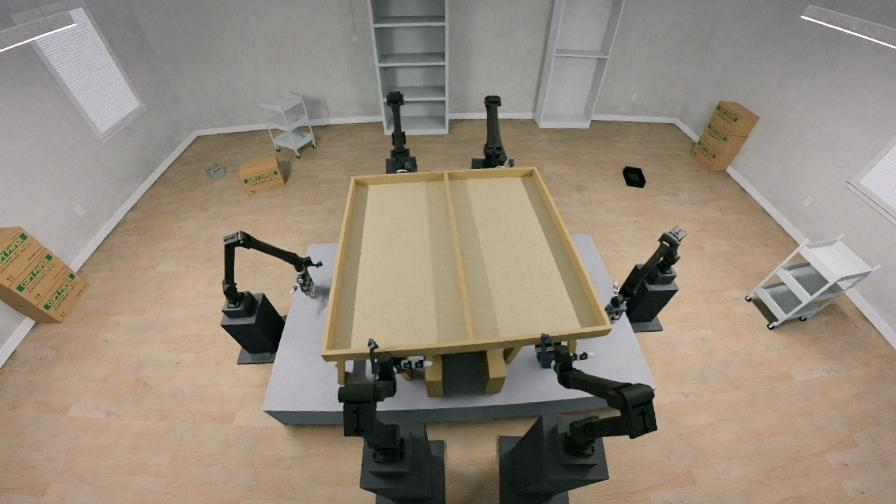

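Emit:
move --arm1 '{"joints": {"hand_index_mcp": 0.45, "hand_middle_mcp": 0.45, "hand_ring_mcp": 0.45}}' --arm2 '{"joints": {"hand_index_mcp": 0.45, "hand_middle_mcp": 0.45, "hand_ring_mcp": 0.45}}' --arm3 '{"joints": {"hand_index_mcp": 0.45, "hand_middle_mcp": 0.45, "hand_ring_mcp": 0.45}}' --arm4 '{"joints": {"hand_index_mcp": 0.45, "hand_middle_mcp": 0.45, "hand_ring_mcp": 0.45}}' --cameras '[]'

Emit:
move --arm1 '{"target": [-0.378, 0.59, 0.955, 0.424, 0.906, 0.0, 0.0], "speed": 0.06}' --arm2 '{"target": [0.32, 0.61, 0.945, 0.431, 0.902, 0.0, 0.0], "speed": 0.06}' --arm3 '{"target": [-0.323, -0.64, 0.975, 0.0, 0.0, 0.9, 0.436], "speed": 0.06}' --arm4 '{"target": [0.38, -0.65, 0.95, 0.0, 0.0, 0.905, 0.425], "speed": 0.06}' --cameras '["cam_high", "arm3_cam_wrist", "arm1_cam_wrist"]'

Scene clock: 1566.27 s.
Joint torques (N m): arm1=[1.9 -11.87 3.37 3.74 0.14 0.03] | arm2=[0.91 -5.89 7.97 2.48 0.21 -0.23] | arm3=[-0.03 -1.85 4.04 0.98 1.02 -0.23] | arm4=[-0.09 -6.36 4.66 2.61 0.35 0.12] | arm5=[0.09 -16.03 2.92 0.28 0.06 0.26] | arm6=[0.5 -18.14 4.82 0.46 0.16 0.12]
Motor temperatures (°C): arm1=[31 42 46 36 33 31] | arm2=[34 36 63 33 32 32] | arm3=[34 35 56 34 32 32] | arm4=[31 37 57 35 33 30] | arm5=[35 41 44 35 33 35] | arm6=[32 37 43 35 43 32]
Heat: arm1: hottest joint3_rad 46 °C; arm2: hottest joint3_rad 63 °C; arm3: hottest joint3_rad 56 °C; arm4: hottest joint3_rad 57 °C; arm5: hottest joint3_rad 44 °C; arm6: hottest joint3_rad 43 °C.
move: arm1 done; arm2 done; arm3 done; arm4 done
Joint velocities: within noise
arm1.joint_positions: joint1_rad=+0.029 joint2_rad=+1.701 joint3_rad=+0.442 joint4_rad=+0.551 joint5_rad=+0.106 joint6_rad=+0.090 hand_index_mcp=+0.457 hand_index_abd=+0.003 hand_index_pip=+0.584 hand_index_dip=+0.699 hand_middle_mcp=+0.457 hand_middle_abd=+0.003 hand_middle_pip=+0.583 hand_middle_dip=+0.699 hand_ring_mcp=+0.457 hand_ring_abd=+0.003 hand_ring_pip=+0.583 hand_ring_dip=+0.699 hand_thumb_cmc=+0.722 hand_thumb_axl=+0.677 hand_thumb_mcp=+0.224 hand_thumb_ipl=+0.168 hand_current_limit=+0.790 hand_speed=-0.600
arm1.joint_status: all done
arm1.hand_state: goal,goal,goal,goal,goal,goal,goal,goal,goal,goal,goal,goal,goal,goal,goal,goal
arm1.index_mcp_current_ma: 16
arm1.index_abd_current_ma: 4
arm1.index_pip_current_ma: 15
arm1.index_dip_current_ma: 5
arm1.middle_mcp_current_ma: 16
arm1.middle_abd_current_ma: 4
arm1.middle_pip_current_ma: 13
arm1.middle_dip_current_ma: 5
arm1.ring_mcp_current_ma: 15
arm1.ring_abd_current_ma: 4
arm1.ring_pip_current_ma: 14
arm1.ring_dip_current_ma: 5
arm1.thumb_cmc_current_ma: 17
arm1.thumb_axl_current_ma: -1
arm1.thumb_mcp_current_ma: -5
arm1.thumb_ipl_current_ma: 0
arm1.hand_goal_index_mcp: 0.450
arm1.hand_goal_index_abd: 0.000
arm1.hand_goal_index_pip: 0.576
arm1.hand_goal_index_dip: 0.696
arm1.hand_goal_middle_mcp: 0.450
arm1.hand_goal_middle_abd: 0.000
arm1.hand_goal_middle_pip: 0.576
arm1.hand_goal_middle_dip: 0.696
arm1.hand_goal_ring_mcp: 0.450
arm1.hand_goal_ring_abd: 0.000
arm1.hand_goal_ring_pip: 0.576
arm1.hand_goal_ring_dip: 0.696
arm1.hand_goal_thumb_cmc: 0.714
arm1.hand_goal_thumb_axl: 0.678
arm1.hand_goal_thumb_mcp: 0.226
arm1.hand_goal_thumb_ipl: 0.168
arm1.hand: x=-0.3780 y=+0.5214 z=+0.9670 quat_wxyz=(+0.423, +0.906, -0.004, -0.009) (m; scene frame)
arm1.hand_target: x=-0.3728 y=+0.5277 z=+0.9562 quat_wxyz=(+0.415, +0.910, +0.005, -0.010) (m; scene frame)
arm1.hand_status: not commanded
arm2.joint_positions: joint1_rad=+0.082 joint2_rad=+1.192 joint3_rad=+0.354 joint4_rad=+0.150 joint5_rad=+0.084 joint6_rad=+0.062 hand_index_mcp=+0.457 hand_index_abd=-0.003 hand_index_pip=+0.584 hand_index_dip=+0.699 hand_middle_mcp=+0.457 hand_middle_abd=+0.001 hand_middle_pip=+0.582 hand_middle_dip=+0.699 hand_ring_mcp=+0.458 hand_ring_abd=-0.001 hand_ring_pip=+0.583 hand_ring_dip=+0.700 hand_thumb_cmc=+0.727 hand_thumb_axl=+0.677 hand_thumb_mcp=+0.225 hand_thumb_ipl=+0.168 hand_current_limit=+0.790 hand_speed=-0.600
arm2.joint_status: all done
arm2.hand_state: goal,goal,goal,goal,goal,goal,goal,goal,goal,goal,goal,goal,goal,goal,goal,goal
arm2.index_mcp_current_ma: 36
arm2.index_abd_current_ma: -14
arm2.index_pip_current_ma: 39
arm2.index_dip_current_ma: 17
arm2.middle_mcp_current_ma: 38
arm2.middle_abd_current_ma: 2
arm2.middle_pip_current_ma: 32
arm2.middle_dip_current_ma: 16
arm2.ring_mcp_current_ma: 41
arm2.ring_abd_current_ma: -4
arm2.ring_pip_current_ma: 34
arm2.ring_dip_current_ma: 18
arm2.thumb_cmc_current_ma: 68
arm2.thumb_axl_current_ma: -4
arm2.thumb_mcp_current_ma: -8
arm2.thumb_ipl_current_ma: -2
arm2.hand_goal_index_mcp: 0.450
arm2.hand_goal_index_abd: 0.000
arm2.hand_goal_index_pip: 0.576
arm2.hand_goal_index_dip: 0.696
arm2.hand_goal_middle_mcp: 0.450
arm2.hand_goal_middle_abd: 0.000
arm2.hand_goal_middle_pip: 0.576
arm2.hand_goal_middle_dip: 0.696
arm2.hand_goal_ring_mcp: 0.450
arm2.hand_goal_ring_abd: 0.000
arm2.hand_goal_ring_pip: 0.576
arm2.hand_goal_ring_dip: 0.696
arm2.hand_goal_thumb_cmc: 0.714
arm2.hand_goal_thumb_axl: 0.678
arm2.hand_goal_thumb_mcp: 0.226
arm2.hand_goal_thumb_ipl: 0.168
arm2.hand: x=+0.3158 y=+0.5495 z=+0.9540 quat_wxyz=(+0.431, +0.902, -0.005, -0.005) (m; scene frame)
arm2.hand_target: x=+0.3210 y=+0.5462 z=+0.9567 quat_wxyz=(+0.437, +0.900, +0.003, -0.006) (m; scene frame)
arm2.hand_status: not commanded
arm3.joint_positions: joint1_rad=+0.030 joint2_rad=+1.463 joint3_rad=+0.261 joint4_rad=+0.561 joint5_rad=-0.020 joint6_rad=+0.017 hand_index_mcp=+0.457 hand_index_abd=-0.001 hand_index_pip=+0.583 hand_index_dip=+0.699 hand_middle_mcp=+0.457 hand_middle_abd=+0.002 hand_middle_pip=+0.584 hand_middle_dip=+0.700 hand_ring_mcp=+0.457 hand_ring_abd=+0.003 hand_ring_pip=+0.585 hand_ring_dip=+0.699 hand_thumb_cmc=+0.720 hand_thumb_axl=+0.677 hand_thumb_mcp=+0.222 hand_thumb_ipl=+0.168 hand_current_limit=+0.790 hand_speed=-0.600
arm3.joint_status: all done
arm3.hand_state: goal,goal,goal,goal,goal,goal,goal,goal,goal,goal,goal,goal,goal,goal,goal,goal
arm3.index_mcp_current_ma: 2
arm3.index_abd_current_ma: 0
arm3.index_pip_current_ma: 2
arm3.index_dip_current_ma: 1
arm3.middle_mcp_current_ma: 3
arm3.middle_abd_current_ma: 0
arm3.middle_pip_current_ma: 3
arm3.middle_dip_current_ma: 1
arm3.ring_mcp_current_ma: 3
arm3.ring_abd_current_ma: 0
arm3.ring_pip_current_ma: 3
arm3.ring_dip_current_ma: 1
arm3.thumb_cmc_current_ma: 1
arm3.thumb_axl_current_ma: 0
arm3.thumb_mcp_current_ma: -1
arm3.thumb_ipl_current_ma: 0
arm3.hand_goal_index_mcp: 0.450
arm3.hand_goal_index_abd: 0.000
arm3.hand_goal_index_pip: 0.576
arm3.hand_goal_index_dip: 0.696
arm3.hand_goal_middle_mcp: 0.450
arm3.hand_goal_middle_abd: 0.000
arm3.hand_goal_middle_pip: 0.576
arm3.hand_goal_middle_dip: 0.696
arm3.hand_goal_ring_mcp: 0.450
arm3.hand_goal_ring_abd: 0.000
arm3.hand_goal_ring_pip: 0.576
arm3.hand_goal_ring_dip: 0.696
arm3.hand_goal_thumb_cmc: 0.714
arm3.hand_goal_thumb_axl: 0.678
arm3.hand_goal_thumb_mcp: 0.226
arm3.hand_goal_thumb_ipl: 0.168
arm3.hand: x=-0.3253 y=-0.5648 z=+0.9832 quat_wxyz=(-0.015, -0.003, +0.893, +0.451) (m; scene frame)
arm3.hand_target: x=-0.3174 y=-0.5726 z=+0.9545 quat_wxyz=(+0.001, +0.001, +0.910, +0.414) (m; scene frame)
arm3.hand_status: not commanded
arm4.joint_positions: joint1_rad=+0.282 joint2_rad=+1.361 joint3_rad=+0.324 joint4_rad=+0.343 joint5_rad=+0.124 joint6_rad=+0.092 hand_index_mcp=+0.456 hand_index_abd=-0.003 hand_index_pip=+0.583 hand_index_dip=+0.699 hand_middle_mcp=+0.457 hand_middle_abd=-0.003 hand_middle_pip=+0.583 hand_middle_dip=+0.699 hand_ring_mcp=+0.457 hand_ring_abd=-0.003 hand_ring_pip=+0.582 hand_ring_dip=+0.699 hand_thumb_cmc=+0.719 hand_thumb_axl=+0.677 hand_thumb_mcp=+0.222 hand_thumb_ipl=+0.168 hand_current_limit=+0.790 hand_speed=-0.600
arm4.joint_status: all done
arm4.hand_state: goal,goal,goal,goal,goal,goal,goal,goal,goal,goal,goal,goal,goal,goal,goal,goal
arm4.index_mcp_current_ma: 13
arm4.index_abd_current_ma: -6
arm4.index_pip_current_ma: 16
arm4.index_dip_current_ma: 6
arm4.middle_mcp_current_ma: 17
arm4.middle_abd_current_ma: -5
arm4.middle_pip_current_ma: 16
arm4.middle_dip_current_ma: 5
arm4.ring_mcp_current_ma: 15
arm4.ring_abd_current_ma: -5
arm4.ring_pip_current_ma: 14
arm4.ring_dip_current_ma: 6
arm4.thumb_cmc_current_ma: 11
arm4.thumb_axl_current_ma: -1
arm4.thumb_mcp_current_ma: -9
arm4.thumb_ipl_current_ma: 0
arm4.hand_goal_index_mcp: 0.450
arm4.hand_goal_index_abd: 0.000
arm4.hand_goal_index_pip: 0.576
arm4.hand_goal_index_dip: 0.696
arm4.hand_goal_middle_mcp: 0.450
arm4.hand_goal_middle_abd: 0.000
arm4.hand_goal_middle_pip: 0.576
arm4.hand_goal_middle_dip: 0.696
arm4.hand_goal_ring_mcp: 0.450
arm4.hand_goal_ring_abd: 0.000
arm4.hand_goal_ring_pip: 0.576
arm4.hand_goal_ring_dip: 0.696
arm4.hand_goal_thumb_cmc: 0.714
arm4.hand_goal_thumb_axl: 0.678
arm4.hand_goal_thumb_mcp: 0.226
arm4.hand_goal_thumb_ipl: 0.168
arm4.hand: x=+0.3768 y=-0.5770 z=+0.9603 quat_wxyz=(+0.009, -0.009, +0.905, +0.425) (m; scene frame)
arm4.hand_target: x=+0.3824 y=-0.5807 z=+0.9549 quat_wxyz=(+0.011, -0.001, +0.906, +0.423) (m; scene frame)
arm4.hand_status: not commanded
arm5, arm6: as last shown
pictures: none
No camera images: "cameras" was empty.

Scene clock: 1568.20 s.
Joint torques (N m): arm1=[1.96 -12.57 2.25 3.78 -0.02 0.21] | arm2=[1.14 -4.72 8.21 1.43 0.25 -0.06] | arm3=[2.02 -3.43 3.89 1.74 0.23 -0.05] | arm4=[1.32 -5.42 4.64 1.83 0.38 0.15] | arm5=[0.09 -16.03 2.92 0.29 0.06 0.26] | arm6=[0.5 -18.2 4.85 0.46 0.16 0.12]
Motor temperatures (°C): arm1=[31 42 46 36 33 31] | arm2=[34 36 63 32 32 32] | arm3=[34 35 56 34 32 32] | arm4=[31 36 57 35 33 30] | arm5=[35 41 44 35 33 35] | arm6=[32 37 43 35 43 32]
Heat: arm1: hottest joint3_rad 46 °C; arm2: hottest joint3_rad 63 °C; arm3: hottest joint3_rad 56 °C; arm4: hottest joint3_rad 57 °C; arm5: hottest joint3_rad 44 °C; arm6: hottest joint3_rad 43 °C.
move: arm1 done; arm2 done; arm3 done; arm4 done
Joint velocities: within noise
arm1.joint_positions: joint1_rad=+0.039 joint2_rad=+1.690 joint3_rad=+0.268 joint4_rad=+0.699 joint5_rad=+0.105 joint6_rad=+0.093 hand_index_mcp=+0.457 hand_index_abd=+0.003 hand_index_pip=+0.584 hand_index_dip=+0.699 hand_middle_mcp=+0.457 hand_middle_abd=+0.003 hand_middle_pip=+0.583 hand_middle_dip=+0.699 hand_ring_mcp=+0.457 hand_ring_abd=+0.003 hand_ring_pip=+0.583 hand_ring_dip=+0.699 hand_thumb_cmc=+0.722 hand_thumb_axl=+0.677 hand_thumb_mcp=+0.224 hand_thumb_ipl=+0.168 hand_current_limit=+0.790 hand_speed=-0.600
arm1.joint_status: not commanded
arm1.hand_state: goal,goal,goal,goal,goal,goal,goal,goal,goal,goal,goal,goal,goal,goal,goal,goal
arm1.index_mcp_current_ma: 16
arm1.index_abd_current_ma: 4
arm1.index_pip_current_ma: 15
arm1.index_dip_current_ma: 5
arm1.middle_mcp_current_ma: 16
arm1.middle_abd_current_ma: 4
arm1.middle_pip_current_ma: 13
arm1.middle_dip_current_ma: 5
arm1.ring_mcp_current_ma: 15
arm1.ring_abd_current_ma: 4
arm1.ring_pip_current_ma: 14
arm1.ring_dip_current_ma: 5
arm1.thumb_cmc_current_ma: 17
arm1.thumb_axl_current_ma: -1
arm1.thumb_mcp_current_ma: -5
arm1.thumb_ipl_current_ma: 0
arm1.hand_goal_index_mcp: 0.450
arm1.hand_goal_index_abd: 0.000
arm1.hand_goal_index_pip: 0.576
arm1.hand_goal_index_dip: 0.696
arm1.hand_goal_middle_mcp: 0.450
arm1.hand_goal_middle_abd: 0.000
arm1.hand_goal_middle_pip: 0.576
arm1.hand_goal_middle_dip: 0.696
arm1.hand_goal_ring_mcp: 0.450
arm1.hand_goal_ring_abd: 0.000
arm1.hand_goal_ring_pip: 0.576
arm1.hand_goal_ring_dip: 0.696
arm1.hand_goal_thumb_cmc: 0.714
arm1.hand_goal_thumb_axl: 0.678
arm1.hand_goal_thumb_mcp: 0.226
arm1.hand_goal_thumb_ipl: 0.168
arm1.hand: x=-0.3824 y=+0.5871 z=+0.9498 quat_wxyz=(+0.415, +0.910, -0.001, -0.007) (m; scene frame)
arm1.hand_target: x=-0.3780 y=+0.5899 z=+0.9548 quat_wxyz=(+0.424, +0.906, +0.000, +0.000) (m; scene frame)
arm1.hand_status: done (0.007 m and 1.3 deg from the pose sent, 0.070 m and 1.1 deg at the start)
arm2.joint_positions: joint1_rad=+0.101 joint2_rad=+0.995 joint3_rad=+0.200 joint4_rad=+0.099 joint5_rad=+0.094 joint6_rad=+0.069 hand_index_mcp=+0.457 hand_index_abd=-0.003 hand_index_pip=+0.584 hand_index_dip=+0.699 hand_middle_mcp=+0.457 hand_middle_abd=+0.001 hand_middle_pip=+0.582 hand_middle_dip=+0.699 hand_ring_mcp=+0.458 hand_ring_abd=-0.001 hand_ring_pip=+0.583 hand_ring_dip=+0.700 hand_thumb_cmc=+0.727 hand_thumb_axl=+0.677 hand_thumb_mcp=+0.225 hand_thumb_ipl=+0.168 hand_current_limit=+0.790 hand_speed=-0.600
arm2.joint_status: not commanded
arm2.hand_state: goal,goal,goal,goal,goal,goal,goal,goal,goal,goal,goal,goal,goal,goal,goal,goal
arm2.index_mcp_current_ma: 36
arm2.index_abd_current_ma: -14
arm2.index_pip_current_ma: 39
arm2.index_dip_current_ma: 17
arm2.middle_mcp_current_ma: 38
arm2.middle_abd_current_ma: 2
arm2.middle_pip_current_ma: 32
arm2.middle_dip_current_ma: 16
arm2.ring_mcp_current_ma: 41
arm2.ring_abd_current_ma: -4
arm2.ring_pip_current_ma: 34
arm2.ring_dip_current_ma: 18
arm2.thumb_cmc_current_ma: 68
arm2.thumb_axl_current_ma: -4
arm2.thumb_mcp_current_ma: -8
arm2.thumb_ipl_current_ma: -2
arm2.hand_goal_index_mcp: 0.450
arm2.hand_goal_index_abd: 0.000
arm2.hand_goal_index_pip: 0.576
arm2.hand_goal_index_dip: 0.696
arm2.hand_goal_middle_mcp: 0.450
arm2.hand_goal_middle_abd: 0.000
arm2.hand_goal_middle_pip: 0.576
arm2.hand_goal_middle_dip: 0.696
arm2.hand_goal_ring_mcp: 0.450
arm2.hand_goal_ring_abd: 0.000
arm2.hand_goal_ring_pip: 0.576
arm2.hand_goal_ring_dip: 0.696
arm2.hand_goal_thumb_cmc: 0.714
arm2.hand_goal_thumb_axl: 0.678
arm2.hand_goal_thumb_mcp: 0.226
arm2.hand_goal_thumb_ipl: 0.168
arm2.hand: x=+0.3156 y=+0.6106 z=+0.9405 quat_wxyz=(+0.427, +0.904, -0.001, -0.004) (m; scene frame)
arm2.hand_target: x=+0.3199 y=+0.6100 z=+0.9450 quat_wxyz=(+0.431, +0.902, +0.000, +0.000) (m; scene frame)
arm2.hand_status: done (0.006 m and 0.7 deg from the pose sent, 0.061 m and 0.9 deg at the start)
arm3.joint_positions: joint1_rad=+0.037 joint2_rad=+1.270 joint3_rad=+0.084 joint4_rad=+0.522 joint5_rad=+0.021 joint6_rad=+0.017 hand_index_mcp=+0.457 hand_index_abd=-0.001 hand_index_pip=+0.582 hand_index_dip=+0.699 hand_middle_mcp=+0.457 hand_middle_abd=+0.002 hand_middle_pip=+0.583 hand_middle_dip=+0.699 hand_ring_mcp=+0.457 hand_ring_abd=+0.003 hand_ring_pip=+0.584 hand_ring_dip=+0.699 hand_thumb_cmc=+0.720 hand_thumb_axl=+0.677 hand_thumb_mcp=+0.222 hand_thumb_ipl=+0.168 hand_current_limit=+0.790 hand_speed=-0.600
arm3.joint_status: not commanded
arm3.hand_state: goal,goal,goal,goal,goal,goal,goal,goal,goal,goal,goal,goal,goal,goal,goal,goal
arm3.index_mcp_current_ma: 2
arm3.index_abd_current_ma: 0
arm3.index_pip_current_ma: 2
arm3.index_dip_current_ma: 1
arm3.middle_mcp_current_ma: 3
arm3.middle_abd_current_ma: 0
arm3.middle_pip_current_ma: 2
arm3.middle_dip_current_ma: 1
arm3.ring_mcp_current_ma: 3
arm3.ring_abd_current_ma: 0
arm3.ring_pip_current_ma: 3
arm3.ring_dip_current_ma: 1
arm3.thumb_cmc_current_ma: 1
arm3.thumb_axl_current_ma: 0
arm3.thumb_mcp_current_ma: -1
arm3.thumb_ipl_current_ma: 0
arm3.hand_goal_index_mcp: 0.450
arm3.hand_goal_index_abd: 0.000
arm3.hand_goal_index_pip: 0.576
arm3.hand_goal_index_dip: 0.696
arm3.hand_goal_middle_mcp: 0.450
arm3.hand_goal_middle_abd: 0.000
arm3.hand_goal_middle_pip: 0.576
arm3.hand_goal_middle_dip: 0.696
arm3.hand_goal_ring_mcp: 0.450
arm3.hand_goal_ring_abd: 0.000
arm3.hand_goal_ring_pip: 0.576
arm3.hand_goal_ring_dip: 0.696
arm3.hand_goal_thumb_cmc: 0.714
arm3.hand_goal_thumb_axl: 0.678
arm3.hand_goal_thumb_mcp: 0.226
arm3.hand_goal_thumb_ipl: 0.168
arm3.hand: x=-0.3199 y=-0.6355 z=+0.9779 quat_wxyz=(+0.001, +0.003, +0.898, +0.440) (m; scene frame)
arm3.hand_target: x=-0.3229 y=-0.6399 z=+0.9750 quat_wxyz=(+0.000, +0.000, +0.900, +0.436) (m; scene frame)
arm3.hand_status: done (0.006 m and 0.7 deg from the pose sent, 0.076 m and 2.6 deg at the start)
arm4.joint_positions: joint1_rad=+0.320 joint2_rad=+1.187 joint3_rad=+0.147 joint4_rad=+0.349 joint5_rad=+0.148 joint6_rad=+0.136 hand_index_mcp=+0.456 hand_index_abd=-0.003 hand_index_pip=+0.583 hand_index_dip=+0.699 hand_middle_mcp=+0.457 hand_middle_abd=-0.003 hand_middle_pip=+0.583 hand_middle_dip=+0.699 hand_ring_mcp=+0.457 hand_ring_abd=-0.003 hand_ring_pip=+0.582 hand_ring_dip=+0.699 hand_thumb_cmc=+0.719 hand_thumb_axl=+0.677 hand_thumb_mcp=+0.222 hand_thumb_ipl=+0.168 hand_current_limit=+0.790 hand_speed=-0.600
arm4.joint_status: not commanded
arm4.hand_state: goal,goal,goal,goal,goal,goal,goal,goal,goal,goal,goal,goal,goal,goal,goal,goal
arm4.index_mcp_current_ma: 14
arm4.index_abd_current_ma: -5
arm4.index_pip_current_ma: 16
arm4.index_dip_current_ma: 6
arm4.middle_mcp_current_ma: 17
arm4.middle_abd_current_ma: -5
arm4.middle_pip_current_ma: 16
arm4.middle_dip_current_ma: 5
arm4.ring_mcp_current_ma: 15
arm4.ring_abd_current_ma: -5
arm4.ring_pip_current_ma: 14
arm4.ring_dip_current_ma: 6
arm4.thumb_cmc_current_ma: 11
arm4.thumb_axl_current_ma: -1
arm4.thumb_mcp_current_ma: -9
arm4.thumb_ipl_current_ma: 0
arm4.hand_goal_index_mcp: 0.450
arm4.hand_goal_index_abd: 0.000
arm4.hand_goal_index_pip: 0.576
arm4.hand_goal_index_dip: 0.696
arm4.hand_goal_middle_mcp: 0.450
arm4.hand_goal_middle_abd: 0.000
arm4.hand_goal_middle_pip: 0.576
arm4.hand_goal_middle_dip: 0.696
arm4.hand_goal_ring_mcp: 0.450
arm4.hand_goal_ring_abd: 0.000
arm4.hand_goal_ring_pip: 0.576
arm4.hand_goal_ring_dip: 0.696
arm4.hand_goal_thumb_cmc: 0.714
arm4.hand_goal_thumb_axl: 0.678
arm4.hand_goal_thumb_mcp: 0.226
arm4.hand_goal_thumb_ipl: 0.168
arm4.hand: x=+0.3812 y=-0.6446 z=+0.9532 quat_wxyz=(+0.002, +0.000, +0.904, +0.428) (m; scene frame)
arm4.hand_target: x=+0.3801 y=-0.6498 z=+0.9500 quat_wxyz=(+0.000, +0.000, +0.905, +0.425) (m; scene frame)
arm4.hand_status: done (0.006 m and 0.5 deg from the pose sent, 0.074 m and 1.5 deg at the start)
arm5, arm6: as last shown
pictures: arm1_cam_wrist, arm3_cam_wrist, cam_high
camera_calibration:
arm1_cam_wrist: T_world_to_cam=[[-0.772981, -0.405365, 0.488037, -0.489842], [-0.394525, 0.909556, 0.130609, -0.863136], [-0.496841, -0.0915846, -0.862996, 0.809432], [0, 0, 0, 1]] pos_world=[-0.317008, 0.660637, 1.05033]
arm3_cam_wrist: T_world_to_cam=[[0.7801, 0.379571, 0.497363, 0.0372227], [0.445363, -0.895219, -0.0153383, -0.45325], [0.439427, 0.233473, -0.867407, 1.26518], [0, 0, 0, 1]] pos_world=[-0.383129, -0.71527, 1.07196]

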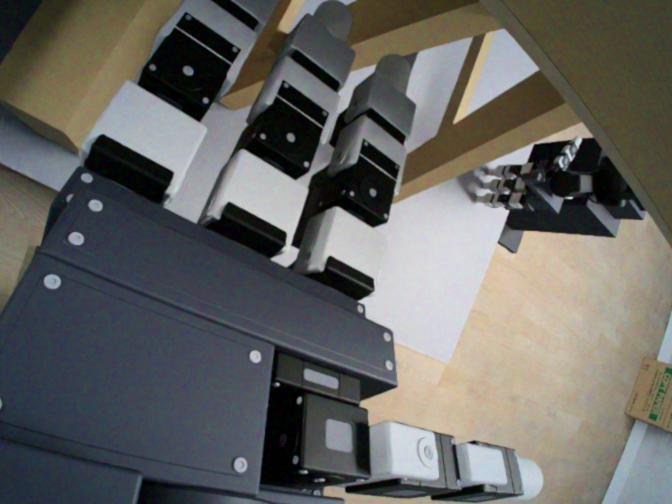

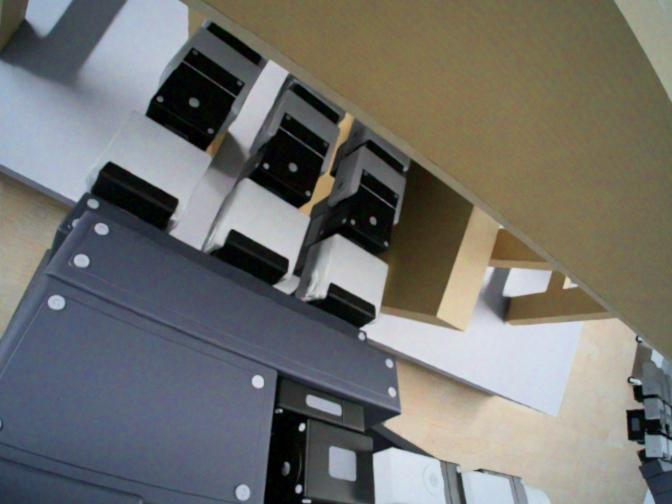

